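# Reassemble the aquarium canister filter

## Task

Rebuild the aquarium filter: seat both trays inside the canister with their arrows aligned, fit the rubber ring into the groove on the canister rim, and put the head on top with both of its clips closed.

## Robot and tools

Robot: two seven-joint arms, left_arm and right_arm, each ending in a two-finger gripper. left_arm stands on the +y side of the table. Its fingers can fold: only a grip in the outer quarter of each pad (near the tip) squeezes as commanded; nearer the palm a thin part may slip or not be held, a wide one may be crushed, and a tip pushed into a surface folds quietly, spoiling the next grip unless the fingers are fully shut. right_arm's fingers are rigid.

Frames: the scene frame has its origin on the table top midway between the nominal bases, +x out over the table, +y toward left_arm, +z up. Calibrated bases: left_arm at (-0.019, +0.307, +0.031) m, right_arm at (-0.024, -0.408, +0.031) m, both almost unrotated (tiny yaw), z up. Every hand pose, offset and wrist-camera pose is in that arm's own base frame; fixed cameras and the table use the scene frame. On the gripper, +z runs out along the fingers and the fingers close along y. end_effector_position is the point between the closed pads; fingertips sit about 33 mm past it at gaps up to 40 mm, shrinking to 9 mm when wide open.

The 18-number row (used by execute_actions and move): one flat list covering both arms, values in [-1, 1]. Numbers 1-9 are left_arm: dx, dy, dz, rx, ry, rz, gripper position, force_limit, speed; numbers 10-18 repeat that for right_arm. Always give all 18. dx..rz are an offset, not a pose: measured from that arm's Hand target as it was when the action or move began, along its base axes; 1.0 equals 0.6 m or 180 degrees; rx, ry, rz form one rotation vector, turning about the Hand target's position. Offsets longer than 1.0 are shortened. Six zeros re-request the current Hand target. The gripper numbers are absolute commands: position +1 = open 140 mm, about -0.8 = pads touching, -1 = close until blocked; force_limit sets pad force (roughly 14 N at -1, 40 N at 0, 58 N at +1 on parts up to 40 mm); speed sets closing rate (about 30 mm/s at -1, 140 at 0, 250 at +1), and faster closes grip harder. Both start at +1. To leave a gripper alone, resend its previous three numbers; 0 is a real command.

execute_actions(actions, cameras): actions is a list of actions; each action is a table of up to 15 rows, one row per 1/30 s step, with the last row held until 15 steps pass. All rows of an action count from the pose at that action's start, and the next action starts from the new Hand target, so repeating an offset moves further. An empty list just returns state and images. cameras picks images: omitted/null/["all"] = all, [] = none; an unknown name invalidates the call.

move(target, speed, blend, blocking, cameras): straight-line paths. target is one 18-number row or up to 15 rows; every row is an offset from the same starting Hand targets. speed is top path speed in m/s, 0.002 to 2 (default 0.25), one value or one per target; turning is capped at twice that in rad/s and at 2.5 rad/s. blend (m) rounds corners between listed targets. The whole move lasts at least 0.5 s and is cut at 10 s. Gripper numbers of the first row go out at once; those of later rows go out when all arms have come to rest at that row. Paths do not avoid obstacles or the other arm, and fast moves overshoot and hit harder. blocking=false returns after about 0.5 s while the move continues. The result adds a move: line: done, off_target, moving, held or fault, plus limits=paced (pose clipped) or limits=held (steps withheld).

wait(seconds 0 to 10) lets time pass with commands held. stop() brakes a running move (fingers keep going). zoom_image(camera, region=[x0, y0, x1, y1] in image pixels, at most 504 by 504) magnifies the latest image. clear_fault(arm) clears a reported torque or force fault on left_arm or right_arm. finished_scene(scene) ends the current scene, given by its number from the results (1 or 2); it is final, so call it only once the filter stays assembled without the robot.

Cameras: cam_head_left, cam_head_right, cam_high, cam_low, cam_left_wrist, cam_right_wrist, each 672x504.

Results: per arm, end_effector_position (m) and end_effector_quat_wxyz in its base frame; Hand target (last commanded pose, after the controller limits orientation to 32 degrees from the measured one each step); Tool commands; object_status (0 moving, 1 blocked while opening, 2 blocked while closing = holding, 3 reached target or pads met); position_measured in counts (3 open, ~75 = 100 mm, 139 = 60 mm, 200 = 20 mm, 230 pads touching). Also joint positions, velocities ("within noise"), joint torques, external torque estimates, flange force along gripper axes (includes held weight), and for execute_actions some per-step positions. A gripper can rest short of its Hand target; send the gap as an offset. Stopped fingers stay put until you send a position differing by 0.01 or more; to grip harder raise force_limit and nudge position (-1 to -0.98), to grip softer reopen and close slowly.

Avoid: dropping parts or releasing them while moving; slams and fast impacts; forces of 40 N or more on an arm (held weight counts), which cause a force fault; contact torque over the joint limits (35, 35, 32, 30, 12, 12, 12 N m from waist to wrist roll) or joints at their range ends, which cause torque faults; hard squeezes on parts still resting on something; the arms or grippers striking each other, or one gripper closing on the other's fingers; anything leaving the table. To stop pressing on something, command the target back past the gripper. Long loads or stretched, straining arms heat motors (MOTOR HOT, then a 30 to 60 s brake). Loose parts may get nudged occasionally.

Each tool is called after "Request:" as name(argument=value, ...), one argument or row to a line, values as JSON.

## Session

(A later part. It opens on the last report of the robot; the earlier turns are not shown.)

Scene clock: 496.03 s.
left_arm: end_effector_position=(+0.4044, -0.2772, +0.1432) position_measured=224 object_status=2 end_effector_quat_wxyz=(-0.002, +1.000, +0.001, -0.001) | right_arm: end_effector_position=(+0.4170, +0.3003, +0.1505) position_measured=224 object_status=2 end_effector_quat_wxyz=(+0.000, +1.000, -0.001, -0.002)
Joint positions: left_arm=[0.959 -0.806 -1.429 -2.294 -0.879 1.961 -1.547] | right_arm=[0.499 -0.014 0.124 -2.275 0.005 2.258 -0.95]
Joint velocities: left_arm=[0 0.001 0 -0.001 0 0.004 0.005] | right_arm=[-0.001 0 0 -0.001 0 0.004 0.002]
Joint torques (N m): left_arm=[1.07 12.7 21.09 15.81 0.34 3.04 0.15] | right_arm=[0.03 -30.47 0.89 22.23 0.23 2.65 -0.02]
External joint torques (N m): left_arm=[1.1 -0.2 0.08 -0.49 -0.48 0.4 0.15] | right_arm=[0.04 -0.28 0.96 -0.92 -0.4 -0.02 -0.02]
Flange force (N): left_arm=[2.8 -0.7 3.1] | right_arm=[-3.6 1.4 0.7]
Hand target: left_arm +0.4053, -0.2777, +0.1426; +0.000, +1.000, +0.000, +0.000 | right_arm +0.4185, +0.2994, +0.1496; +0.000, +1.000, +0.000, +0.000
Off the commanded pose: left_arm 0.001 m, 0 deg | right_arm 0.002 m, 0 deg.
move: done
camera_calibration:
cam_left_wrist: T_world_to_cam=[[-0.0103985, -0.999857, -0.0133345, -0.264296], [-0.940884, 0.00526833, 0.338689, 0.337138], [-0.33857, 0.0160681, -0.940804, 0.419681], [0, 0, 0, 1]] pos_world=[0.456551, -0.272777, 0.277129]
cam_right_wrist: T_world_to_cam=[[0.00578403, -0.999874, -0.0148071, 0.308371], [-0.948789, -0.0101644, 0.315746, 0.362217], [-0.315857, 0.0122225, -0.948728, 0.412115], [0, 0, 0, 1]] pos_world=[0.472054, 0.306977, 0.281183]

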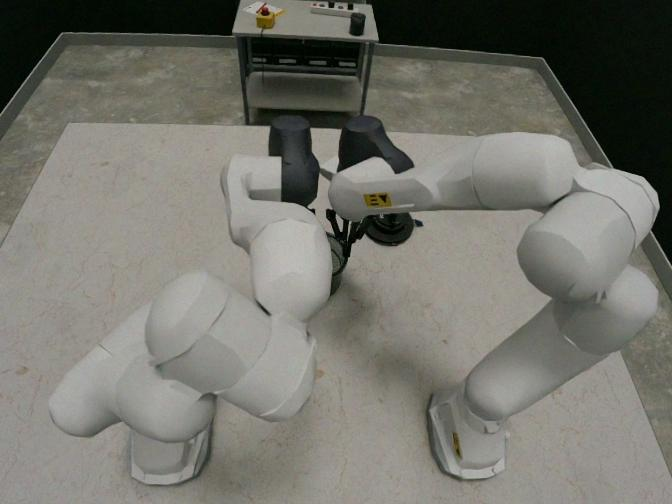

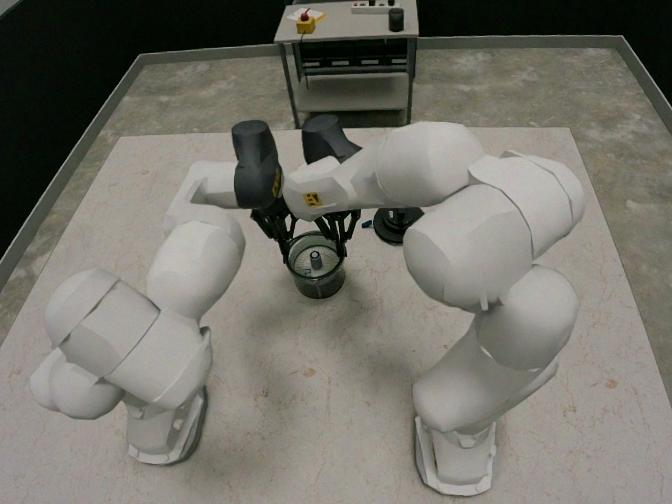

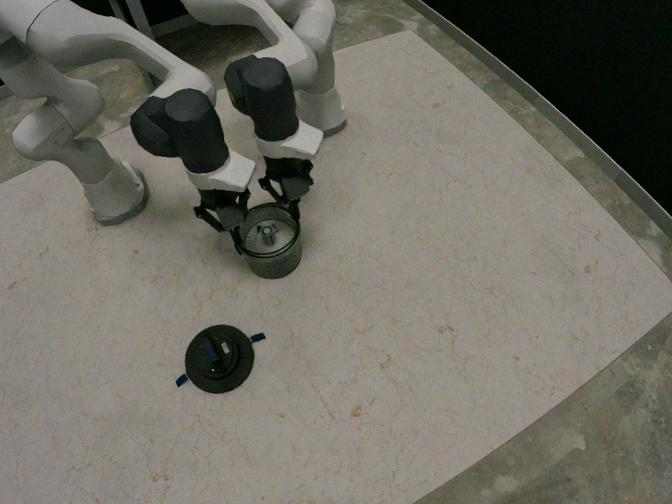

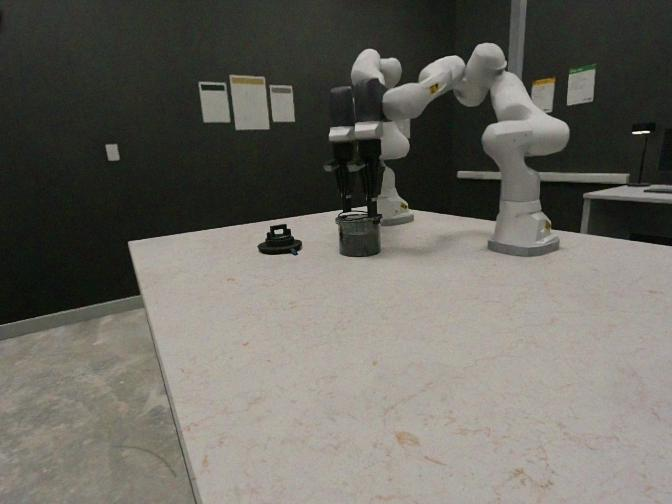

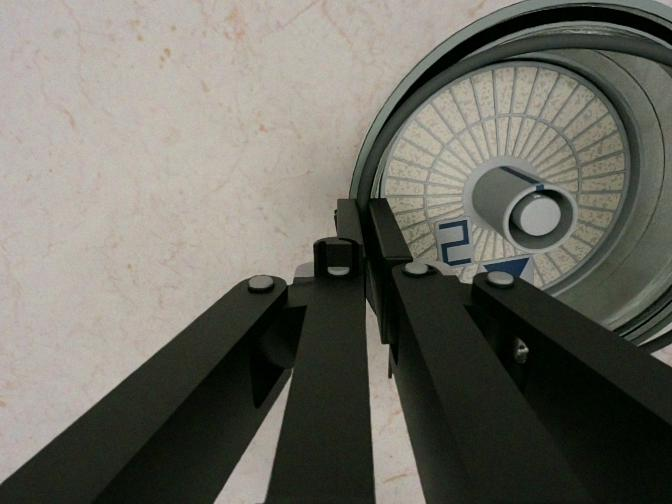

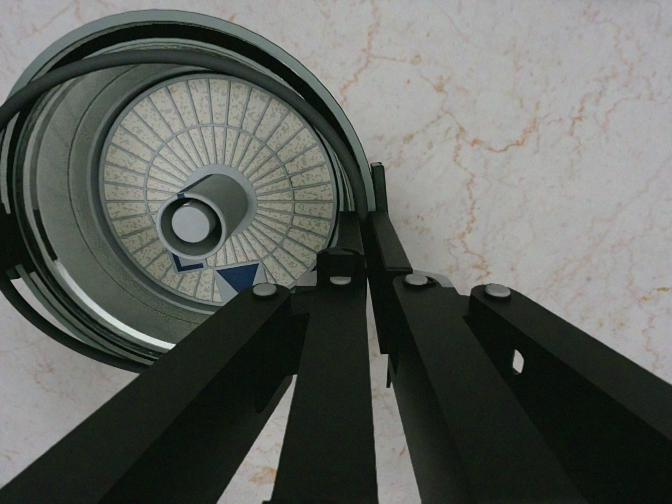

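Request:
move(
  target=[0,-0.0035,-0.0145,0,0,0,-1,-0.6,-1,0.0045,0.000,-0.0155,0,0,0,-1,-0.6,-1],
  speed=0.02,
)

Request:
zoom_image(
  camera="cam_high",
  region=[190, 130, 330, 290],
)

Request:
zoom_image(
  camera="cam_low",
  region=[300, 160, 420, 280],
)

Request:
zoom_image(
  camera="cam_head_right",
  region=[260, 180, 380, 310],
)

Scene clock: 523.27 s.
left_arm: end_effector_position=(+0.4044, -0.2793, +0.1345) position_measured=224 object_status=2 end_effector_quat_wxyz=(-0.002, +1.000, +0.000, -0.001) | right_arm: end_effector_position=(+0.4195, +0.3007, +0.1414) position_measured=224 object_status=2 end_effector_quat_wxyz=(+0.000, +1.000, -0.001, -0.002)
Joint positions: left_arm=[0.97 -0.805 -1.455 -2.298 -0.891 1.979 -1.545] | right_arm=[0.497 0.006 0.124 -2.277 0.002 2.28 -0.95]
Joint velocities: left_arm=[0.001 -0.001 0 0 0 0.004 0] | right_arm=[0 0 0 0 0 0.004 0.001]
Joint torques (N m): left_arm=[1.07 13.1 21.11 15.6 0.33 3.09 0.22] | right_arm=[-0.25 -30.72 0.65 21.98 0.23 2.68 -0.04]
External joint torques (N m): left_arm=[1.1 -0.26 0.04 -0.52 -0.48 0.44 0.22] | right_arm=[-0.12 -0.11 0.76 -0.88 -0.39 0.03 -0.04]
Flange force (N): left_arm=[2.9 -0.9 3.4] | right_arm=[-2.9 1.4 0.9]
Hand target: left_arm +0.4053, -0.2798, +0.1339; +0.000, +1.000, +0.000, +0.000 | right_arm +0.4212, +0.2994, +0.1403; +0.000, +1.000, +0.000, +0.000
Off the commanded pose: left_arm 0.001 m, 0 deg | right_arm 0.002 m, 0 deg.
move: done
camera_calibration:
cam_left_wrist: T_world_to_cam=[[-0.0113471, -0.999847, -0.0132926, -0.266085], [-0.940874, 0.00617489, 0.338701, 0.340428], [-0.338567, 0.01635, -0.9408, 0.411638], [0, 0, 0, 1]] pos_world=[0.456648, -0.274877, 0.268429]
cam_right_wrist: T_world_to_cam=[[0.00594279, -0.99987, -0.014966, 0.308589], [-0.948858, -0.0103625, 0.315533, 0.367556], [-0.315647, 0.0123255, -0.948797, 0.404028], [0, 0, 0, 1]] pos_world=[0.474455, 0.307378, 0.271983]

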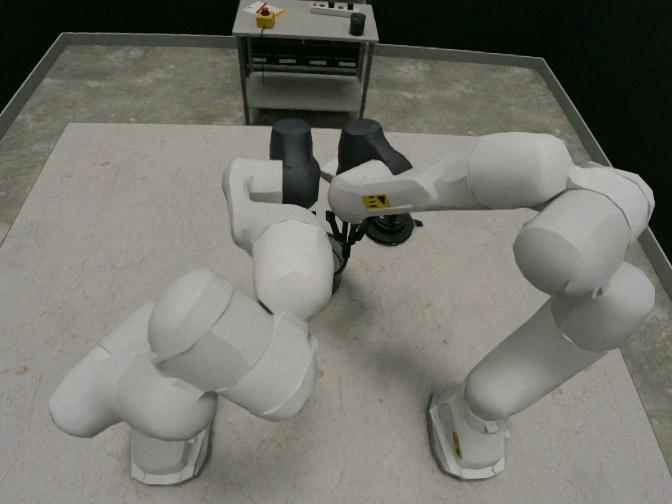

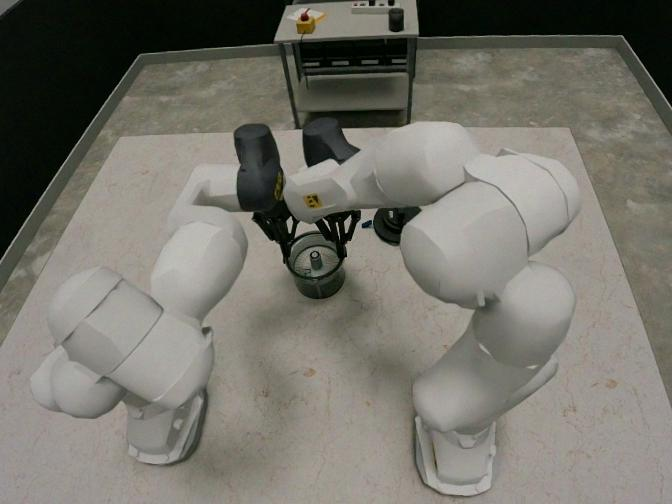

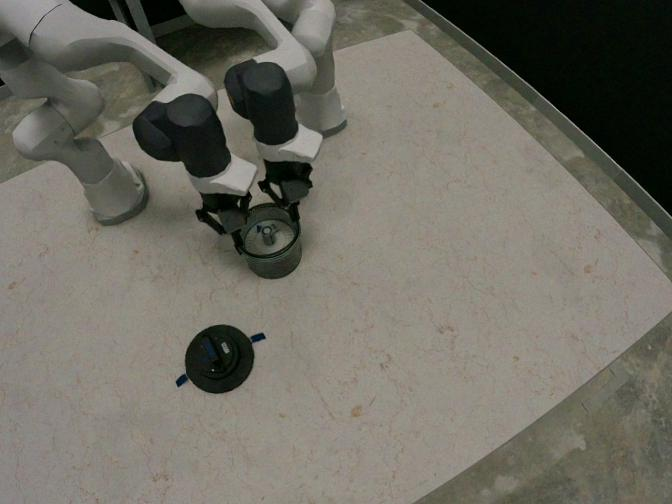

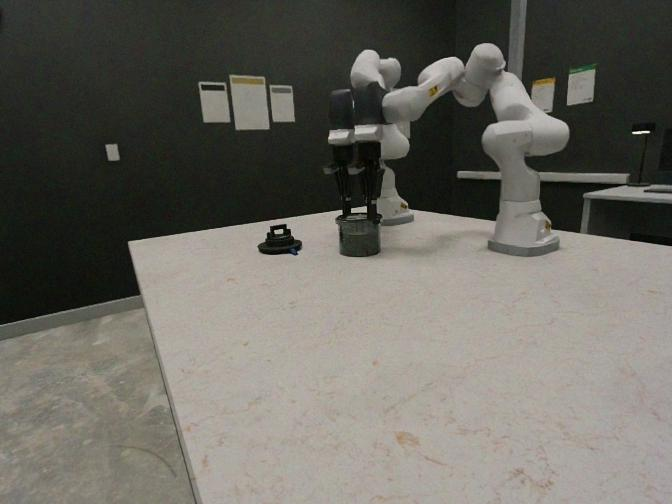

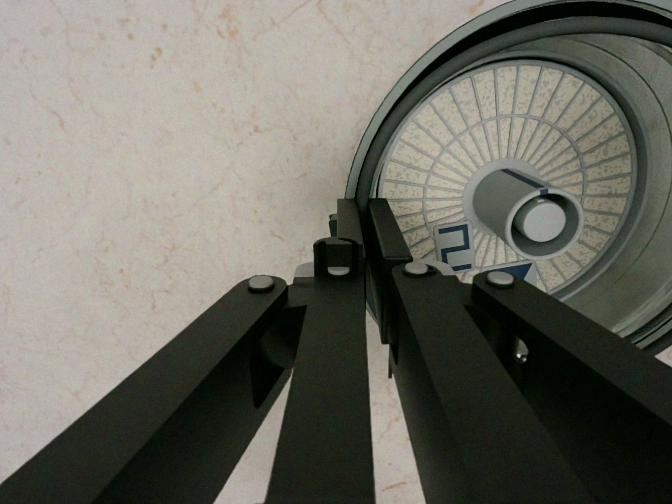

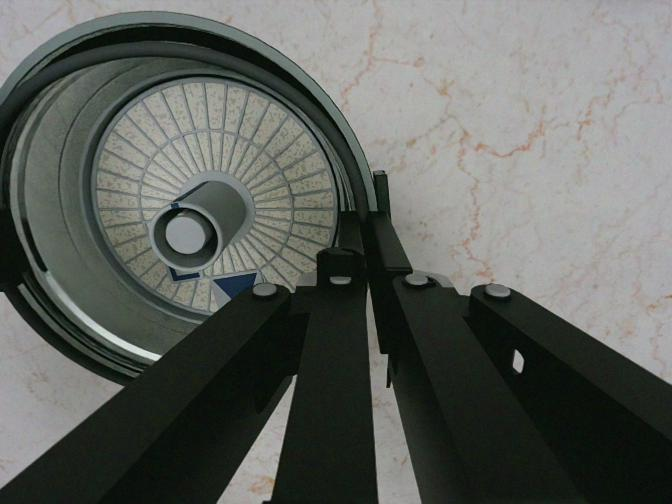

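Scaled by 3.150 from the camera's 672x504 image, which has a finer 960x720 frame.

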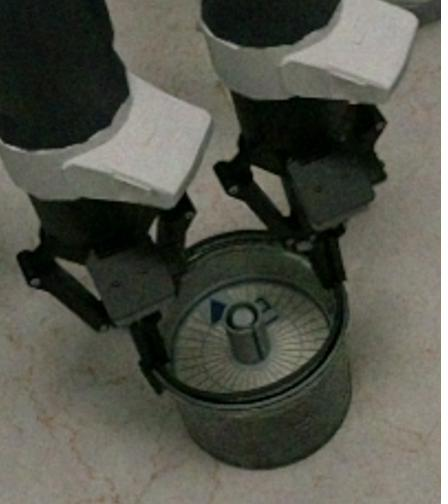

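Scaled by 4.200 from the camera's 672x504 image, which has a finer 960x720 frame.

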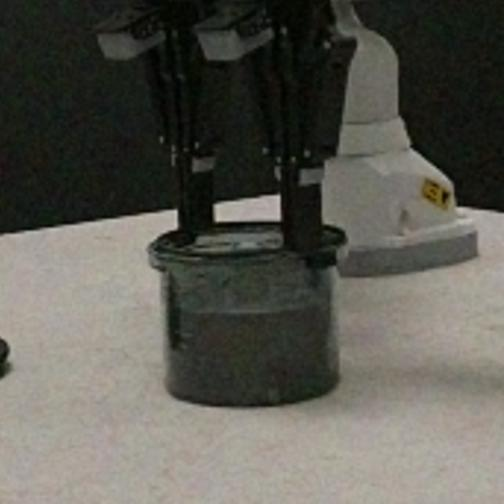

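Scaled by 3.877 from the camera's 672x504 image, which has a finer 960x720 frame.

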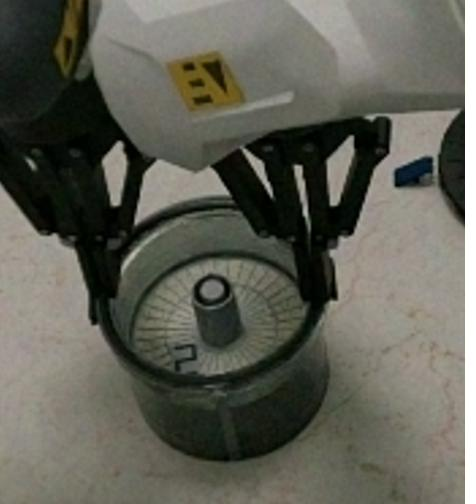

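Request:
move(
  target=[0,0,-0.0045,0,0,0,-1,-0.6,-1,0,0.000,-0.0045,0,0,0,-1,-0.6,-1],
  speed=0.008,
)

Request:
zoom_image(
  camera="cam_right_wrist",
  region=[0, 0, 400, 400],
)

Request:
zoom_image(
  camera="cam_head_right",
  region=[270, 215, 360, 305],
)

Request:
zoom_image(
  camera="cam_high",
  region=[220, 190, 310, 290],
)

Scene clock: 535.80 s.
left_arm: end_effector_position=(+0.4045, -0.2794, +0.1319) position_measured=224 object_status=2 end_effector_quat_wxyz=(-0.002, +1.000, +0.000, -0.001) | right_arm: end_effector_position=(+0.4197, +0.3007, +0.1395) position_measured=224 object_status=2 end_effector_quat_wxyz=(+0.000, +1.000, +0.000, -0.001)
Joint positions: left_arm=[0.973 -0.804 -1.462 -2.3 -0.895 1.985 -1.544] | right_arm=[0.497 0.009 0.124 -2.279 0.001 2.286 -0.95]
Joint velocities: left_arm=[0 0.001 -0.001 -0.001 -0.001 0.004 0.001] | right_arm=[within noise]
Joint torques (N m): left_arm=[1.18 13.03 21.06 15.59 0.33 3.11 0.14] | right_arm=[-0.15 -30.26 0.83 21.45 0.18 2.98 -0.05]
External joint torques (N m): left_arm=[1.27 -0.38 0.01 -0.48 -0.48 0.46 0.14] | right_arm=[-0.13 0.53 0.8 -1.51 -0.44 0.3 -0.05]
Flange force (N): left_arm=[3.6 -0.5 3.7] | right_arm=[-3.3 1.7 3.2]
Hand target: left_arm +0.4053, -0.2798, +0.1312; +0.000, +1.000, +0.000, +0.000 | right_arm +0.4212, +0.2994, +0.1376; +0.000, +1.000, +0.000, +0.000
Off the commanded pose: left_arm 0.001 m, 0 deg | right_arm 0.003 m, 0 deg.
move: done
camera_calibration:
cam_left_wrist: T_world_to_cam=[[-0.0113454, -0.999847, -0.0132944, -0.266221], [-0.940905, 0.00617422, 0.338613, 0.341381], [-0.338479, 0.0163505, -0.940832, 0.409068], [0, 0, 0, 1]] pos_world=[0.456647, -0.274977, 0.265729]
cam_right_wrist: T_world_to_cam=[[0.00620153, -0.999866, -0.0151562, 0.308487], [-0.949026, -0.0106613, 0.315019, 0.368657], [-0.315138, 0.01243, -0.948964, 0.402061], [0, 0, 0, 1]] pos_world=[0.474657, 0.307379, 0.270083]

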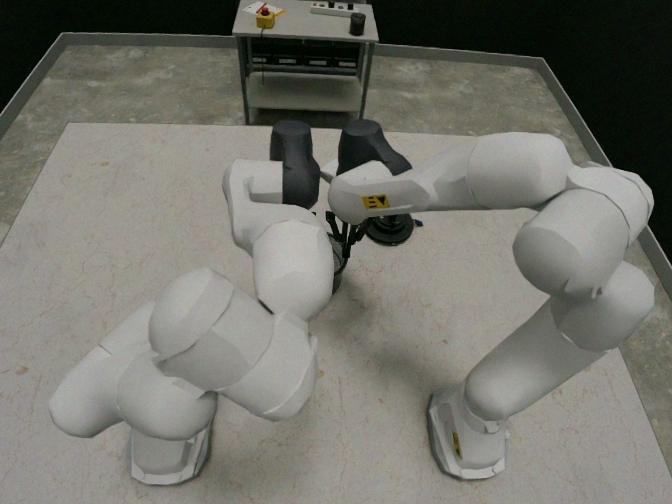

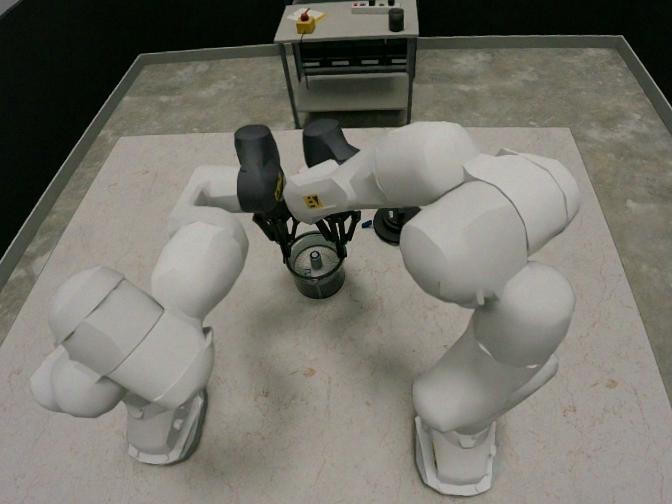

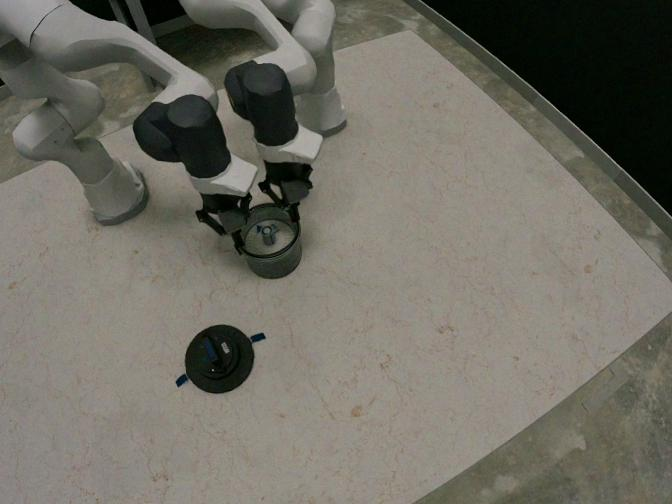

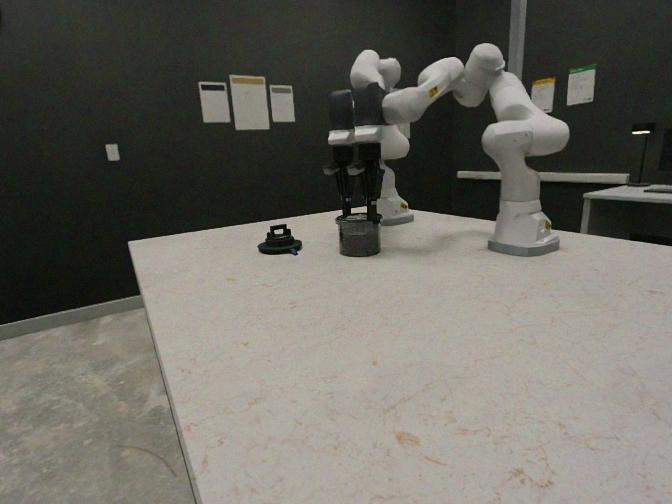

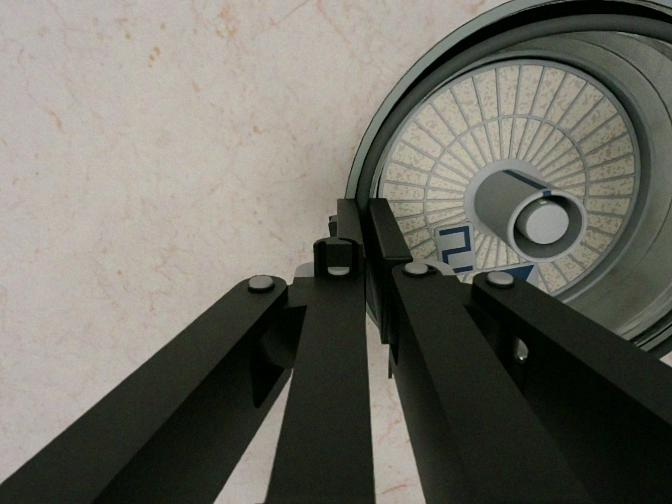

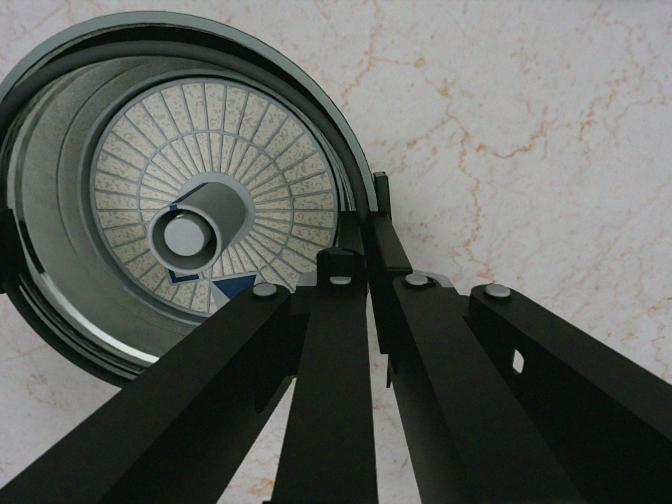

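Scaled by 1.260 from the camera's 672x504 image, which has a finer 960x720 frame.

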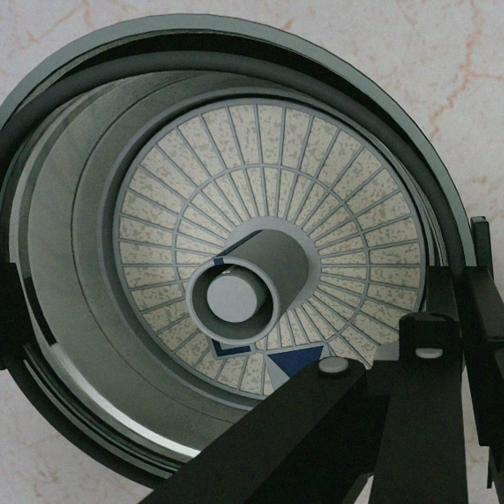

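Scaled by 5.600 from the camera's 672x504 image, which has a finer 960x720 frame.

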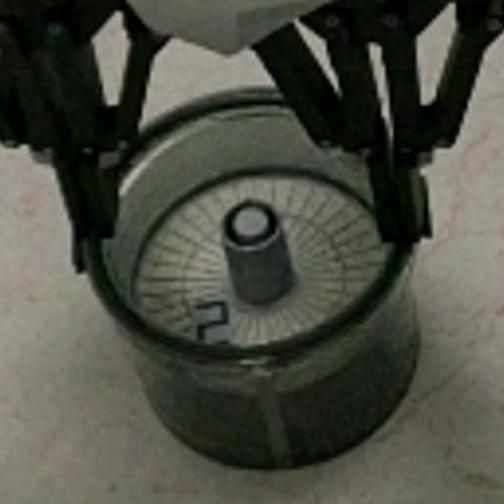

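Scaled by 5.040 from the camera's 672x504 image, which has a finer 960x720 frame.

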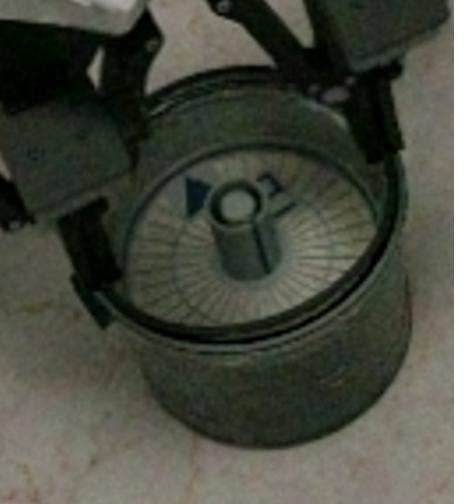

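Request:
zoom_image(
  camera="cam_right_wrist",
  region=[60, 0, 260, 120],
)

Request:
zoom_image(
  camera="cam_right_wrist",
  region=[0, 220, 200, 400],
)

Request:
zoom_image(
  camera="cam_left_wrist",
  region=[330, 0, 672, 400],
)

Request:
zoom_image(
  camera="cam_low",
  region=[325, 195, 395, 265],
)

Scaled by 2.520 from the camera's 672x504 image, which has a finer 960x720 frame.

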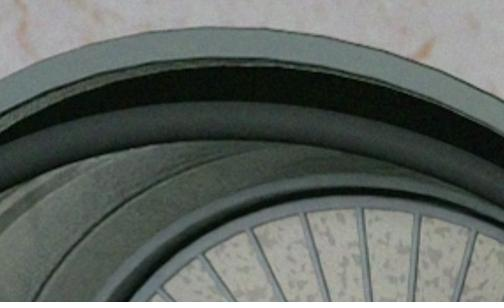

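Scaled by 2.520 from the camera's 672x504 image, which has a finer 960x720 frame.

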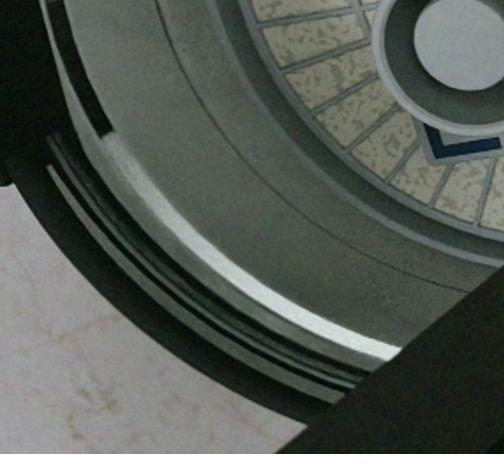

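Scaled by 1.260 from the camera's 672x504 image, which has a finer 960x720 frame.

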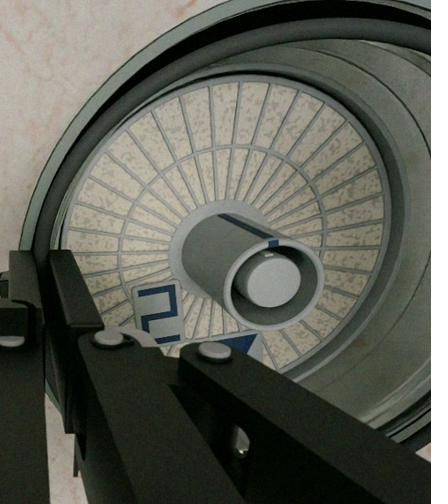

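Scaled by 7.200 from the camera's 672x504 image, which has a finer 960x720 frame.

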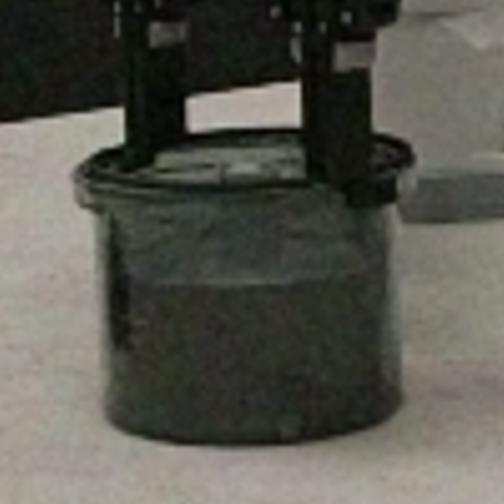

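Request:
zoom_image(
  camera="cam_head_right",
  region=[282, 226, 350, 286],
)

Request:
zoom_image(
  camera="cam_high",
  region=[235, 200, 305, 262],
)

Scaled by 7.412 from the camera's 672x504 image, which has a finer 960x720 frame.

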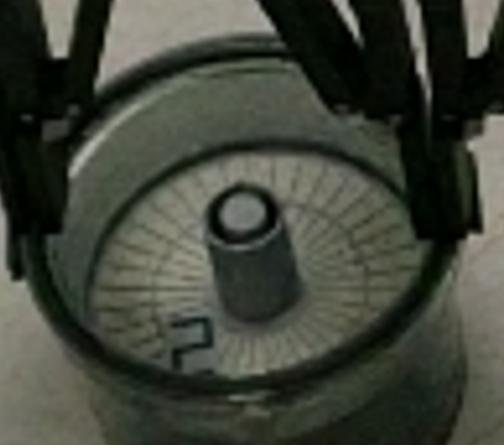

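Scaled by 7.200 from the camera's 672x504 image, which has a finer 960x720 frame.

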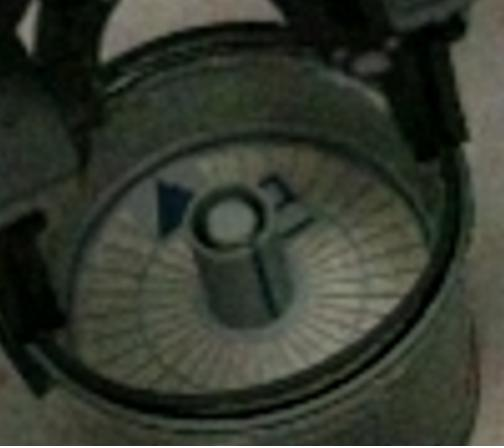

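Request:
move(
  target=[
    [0,0,0.006,0,0,0,-1,-0.6,-1,0,0,0.006,0,0,0,-1,-0.6,-1],
    [0.008,0,0.006,0,0,0,-1,-0.6,-1,0.008,0,0.006,0,0,0,-1,-0.6,-1],
    [0.008,0,0.001,0,0,0,-1,-0.6,-1,0.008,0,0.001,0,0,0,-1,-0.6,-1],
  ],
  speed=0.015,
)

Request:
zoom_image(
  camera="cam_head_right",
  region=[282, 226, 350, 286],
)

Request:
zoom_image(
  camera="cam_high",
  region=[235, 200, 305, 262],
)

Request:
zoom_image(
  camera="cam_low",
  region=[325, 195, 395, 265],
)

Request:
zoom_image(
  camera="cam_right_wrist",
  region=[0, 0, 400, 400],
)

Scene clock: 592.17 s.
left_arm: end_effector_position=(+0.4093, -0.2793, +0.1319) position_measured=224 object_status=2 end_effector_quat_wxyz=(-0.001, +1.000, +0.002, -0.001) | right_arm: end_effector_position=(+0.4249, +0.3011, +0.1397) position_measured=224 object_status=2 end_effector_quat_wxyz=(-0.001, +1.000, -0.002, -0.001)
Joint positions: left_arm=[0.993 -0.801 -1.472 -2.289 -0.895 1.986 -1.543] | right_arm=[0.493 0.019 0.122 -2.266 0 2.285 -0.95]
Joint torques (N m): left_arm=[0.66 13.27 21.27 15.91 0.67 2.93 0.2] | right_arm=[-0.12 -30.92 0.87 21.85 0.21 2.55 -0.24]
External joint torques (N m): left_arm=[0.59 -0.46 0.1 -0.12 -0.14 0.28 0.2] | right_arm=[-0.04 0.16 0.86 -1 -0.4 -0.1 -0.24]
Flange force (N): left_arm=[1.7 -0.4 1.5] | right_arm=[-2.5 1.4 1.0]
Hand target: left_arm +0.4101, -0.2798, +0.1318; +0.000, +1.000, +0.000, +0.000 | right_arm +0.4260, +0.2994, +0.1382; +0.000, +1.000, +0.000, +0.000
Off the commanded pose: left_arm 0.001 m, 0 deg | right_arm 0.002 m, 0 deg.
move: done
camera_calibration:
cam_left_wrist: T_world_to_cam=[[-0.00835193, -0.999907, -0.0108004, -0.267623], [-0.941048, 0.00420676, 0.338246, 0.34549], [-0.338169, 0.0129888, -0.940996, 0.409767], [0, 0, 0, 1]] pos_world=[0.461458, -0.274374, 0.265838]
cam_right_wrist: T_world_to_cam=[[0.00219367, -0.999863, -0.0163909, 0.310614], [-0.949552, -0.00722299, 0.313527, 0.372866], [-0.313603, 0.0148762, -0.949438, 0.402653], [0, 0, 0, 1]] pos_world=[0.479647, 0.307275, 0.270481]

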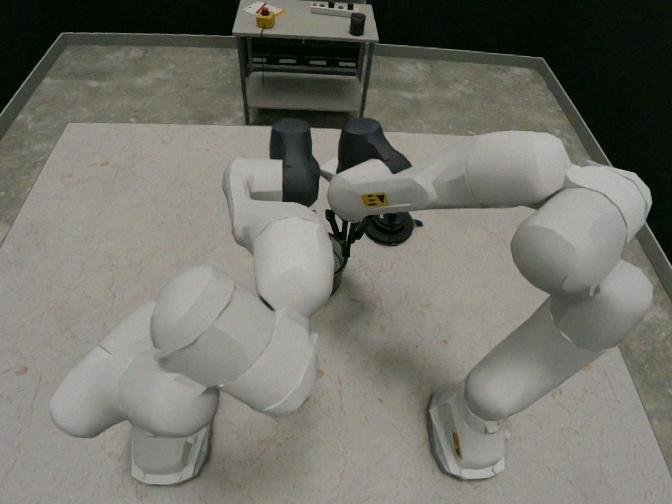

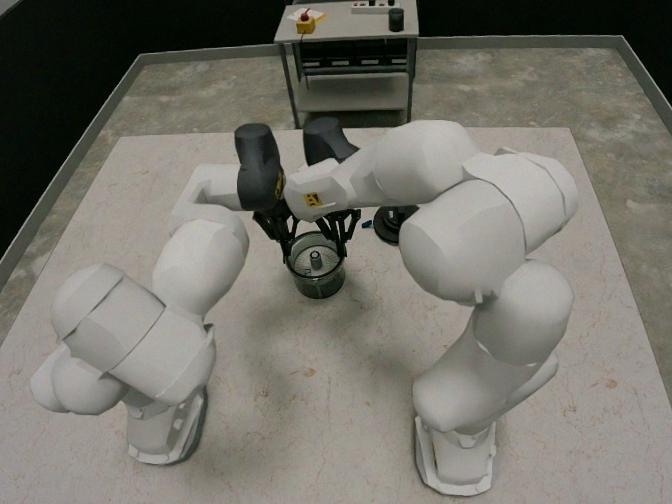

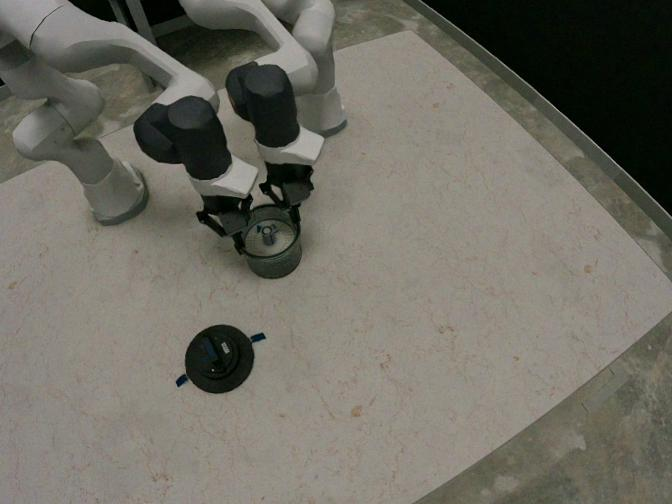

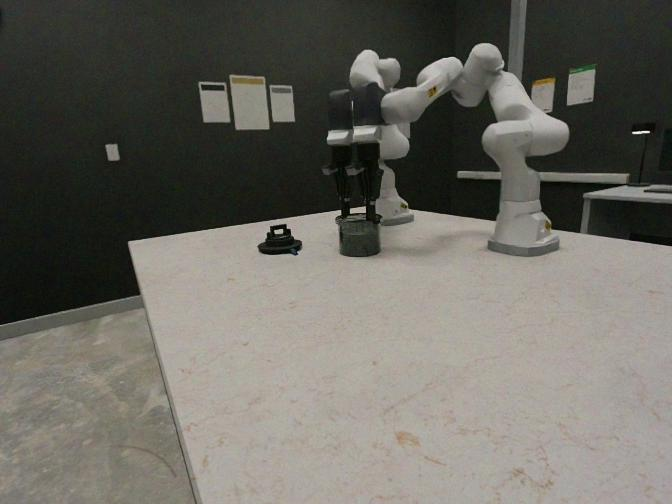

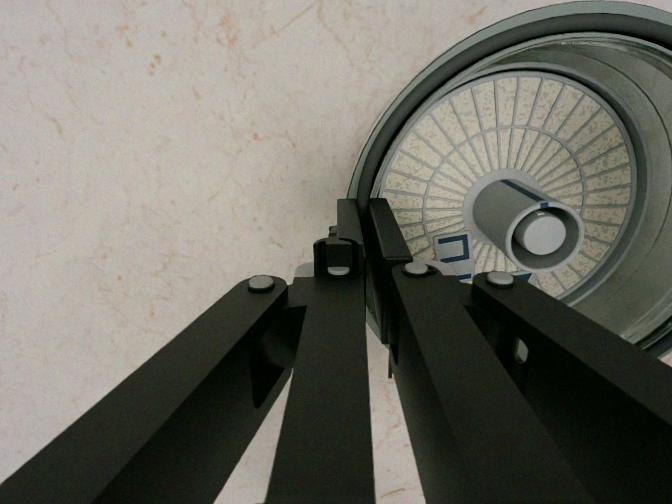

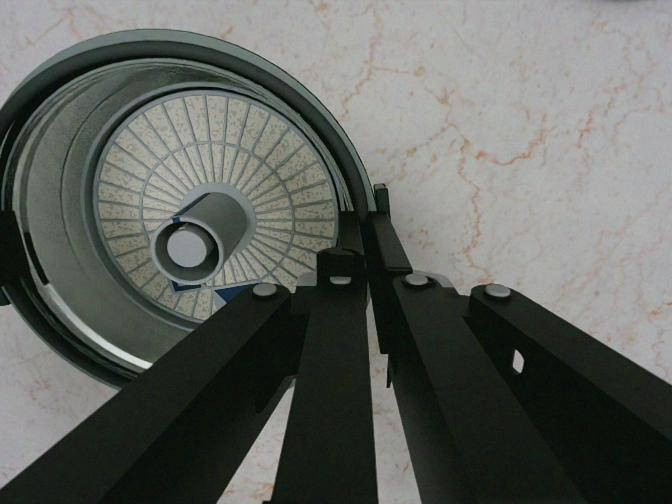

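Scaled by 7.412 from the camera's 672x504 image, which has a finer 960x720 frame.

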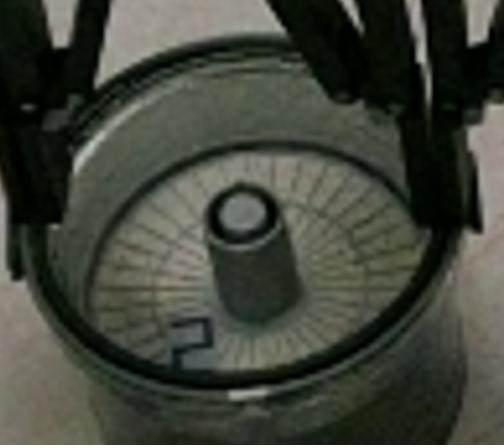

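Scaled by 7.200 from the camera's 672x504 image, which has a finer 960x720 frame.

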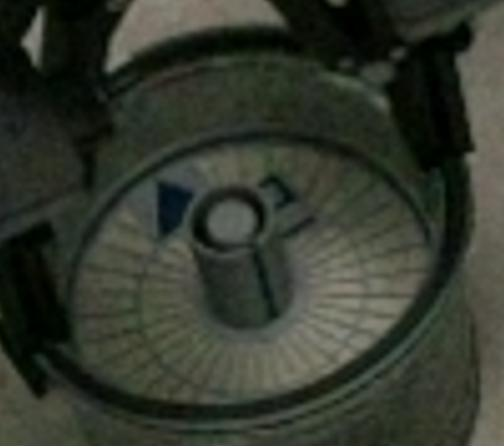

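Scaled by 7.200 from the camera's 672x504 image, which has a finer 960x720 frame.

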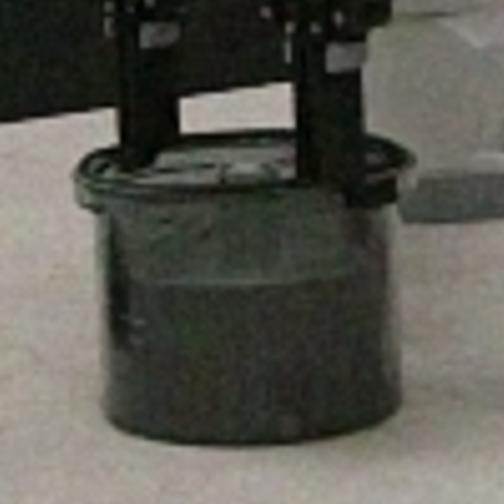

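Scaled by 1.260 from the camera's 672x504 image, which has a finer 960x720 frame.

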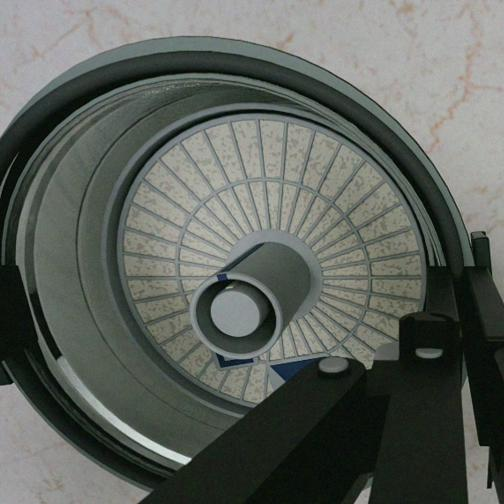

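Request:
move(
  target=[
    [0,0,-0.002,0,0,0,-1,-0.6,-1,0,0,-0.0022,0,0,0,-1,-0.6,-1],
    [0,0,-0.002,0,0,0,-0.6,-0.6,-1,0,0,-0.0022,0,0,0,-0.6,-0.6,-1],
  ],
  speed=0.01,
)

Request:
zoom_image(
  camera="cam_right_wrist",
  region=[0, 0, 400, 400],
)

Request:
zoom_image(
  camera="cam_left_wrist",
  region=[300, 0, 672, 400],
)

Request:
zoom_image(
  camera="cam_head_right",
  region=[282, 226, 350, 286],
)

Scene clock: 601.37 s.
left_arm: end_effector_position=(+0.4096, -0.2790, +0.1311) position_measured=205 object_status=0 end_effector_quat_wxyz=(-0.001, +1.000, +0.001, -0.001) | right_arm: end_effector_position=(+0.4261, +0.3004, +0.1393) position_measured=205 object_status=0 end_effector_quat_wxyz=(-0.001, +1.000, -0.003, +0.000)
Joint positions: left_arm=[0.995 -0.801 -1.475 -2.289 -0.895 1.988 -1.541] | right_arm=[0.492 0.02 0.122 -2.266 -0.002 2.287 -0.95]
Joint torques (N m): left_arm=[0.86 13.32 20.97 15.28 0.67 3.07 0.16] | right_arm=[-0.23 -30.37 0.55 21.38 0.36 2.6 -0.25]
External joint torques (N m): left_arm=[0.84 -0.47 -0.19 -0.8 -0.14 0.41 0.16] | right_arm=[-0.29 0.64 0.4 -1.38 -0.26 -0.05 -0.25]
Flange force (N): left_arm=[1.6 -1.1 3.3] | right_arm=[-2.2 2.0 2.3]
Hand target: left_arm +0.4101, -0.2798, +0.1306; +0.000, +1.000, +0.000, +0.000 | right_arm +0.4260, +0.2994, +0.1369; +0.000, +1.000, +0.000, +0.000
Off the commanded pose: left_arm 0.001 m, 0 deg | right_arm 0.003 m, 0 deg.
move: done
camera_calibration:
cam_left_wrist: T_world_to_cam=[[-0.00941414, -0.999885, -0.0118931, -0.266745], [-0.940997, 0.00483486, 0.338379, 0.346154], [-0.338283, 0.0143769, -0.940935, 0.409527], [0, 0, 0, 1]] pos_world=[0.461755, -0.274276, 0.265034]
cam_right_wrist: T_world_to_cam=[[0.00101748, -0.999863, -0.0165003, 0.3105], [-0.950081, -0.00611467, 0.311943, 0.374151], [-0.312001, 0.0153592, -0.949958, 0.401886], [0, 0, 0, 1]] pos_world=[0.480547, 0.306573, 0.270184]

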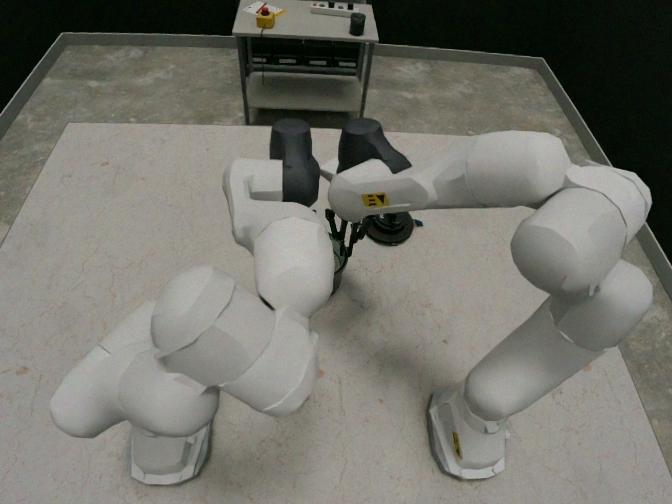

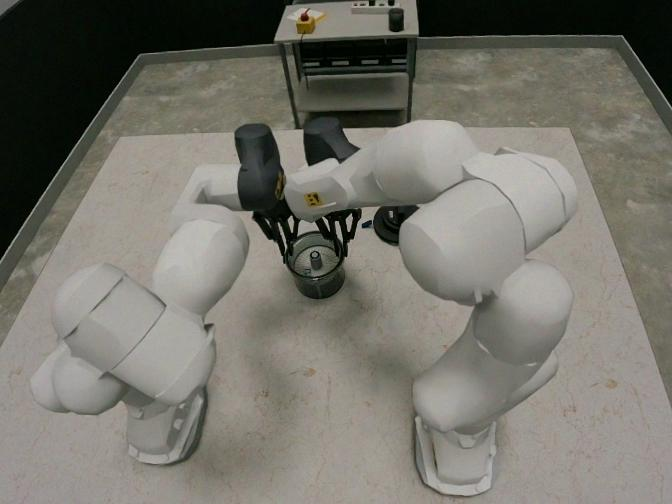

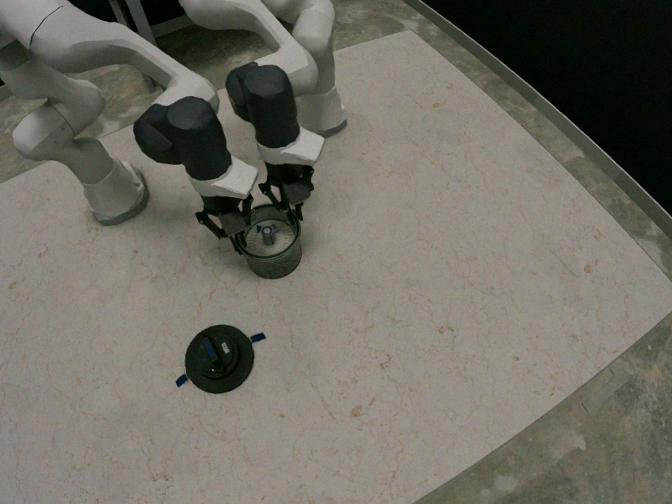

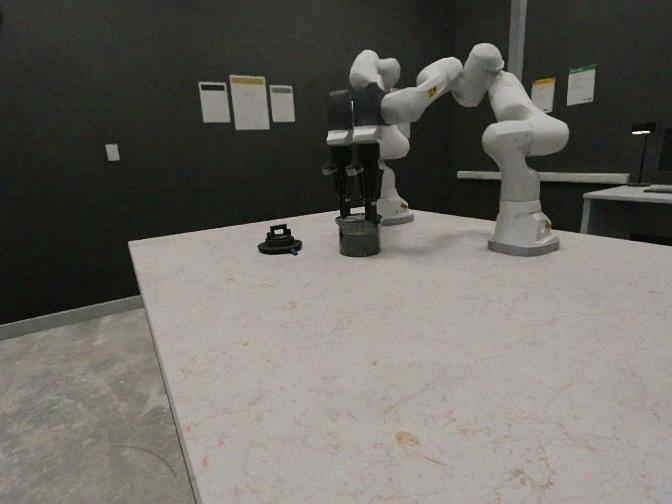

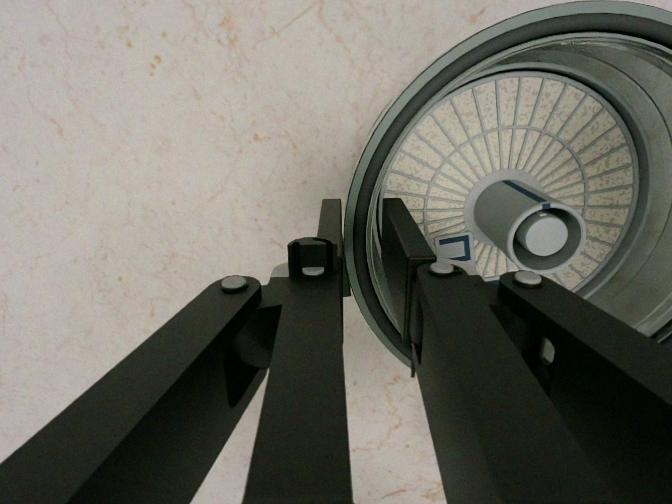

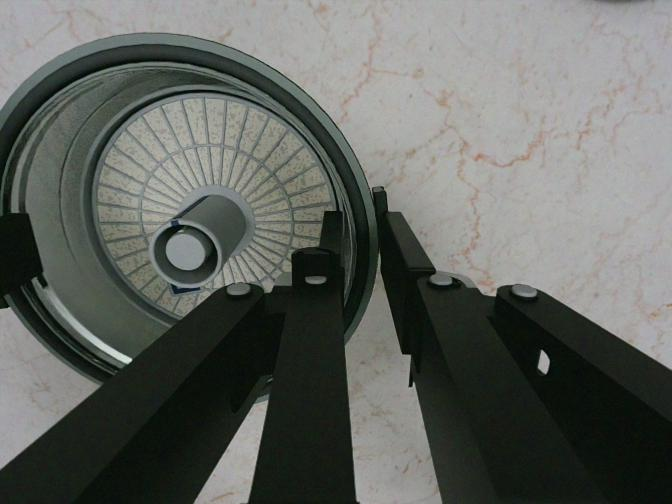

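Scaled by 1.260 from the camera's 672x504 image, which has a finer 960x720 frame.

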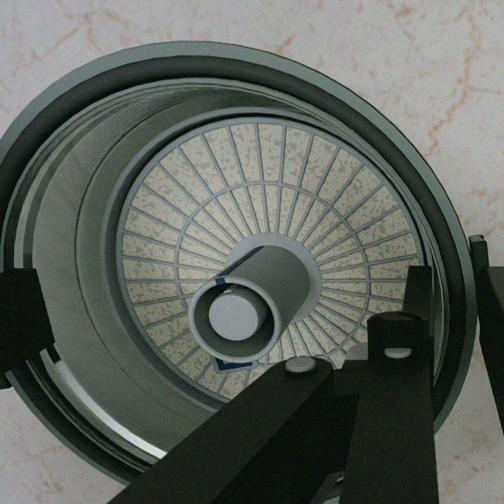

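Scaled by 1.260 from the camera's 672x504 image, which has a finer 960x720 frame.

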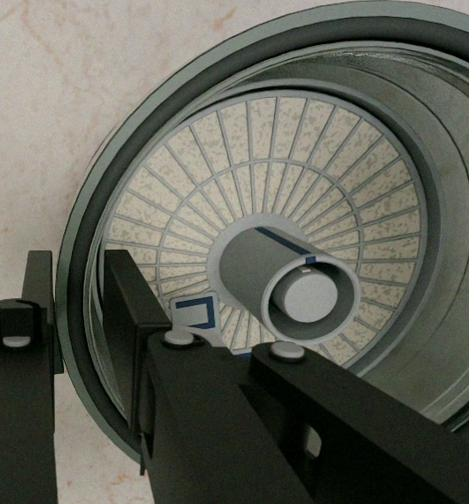

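Scaled by 7.412 from the camera's 672x504 image, which has a finer 960x720 frame.

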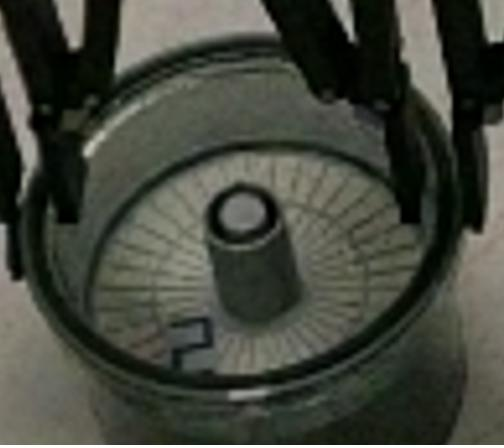

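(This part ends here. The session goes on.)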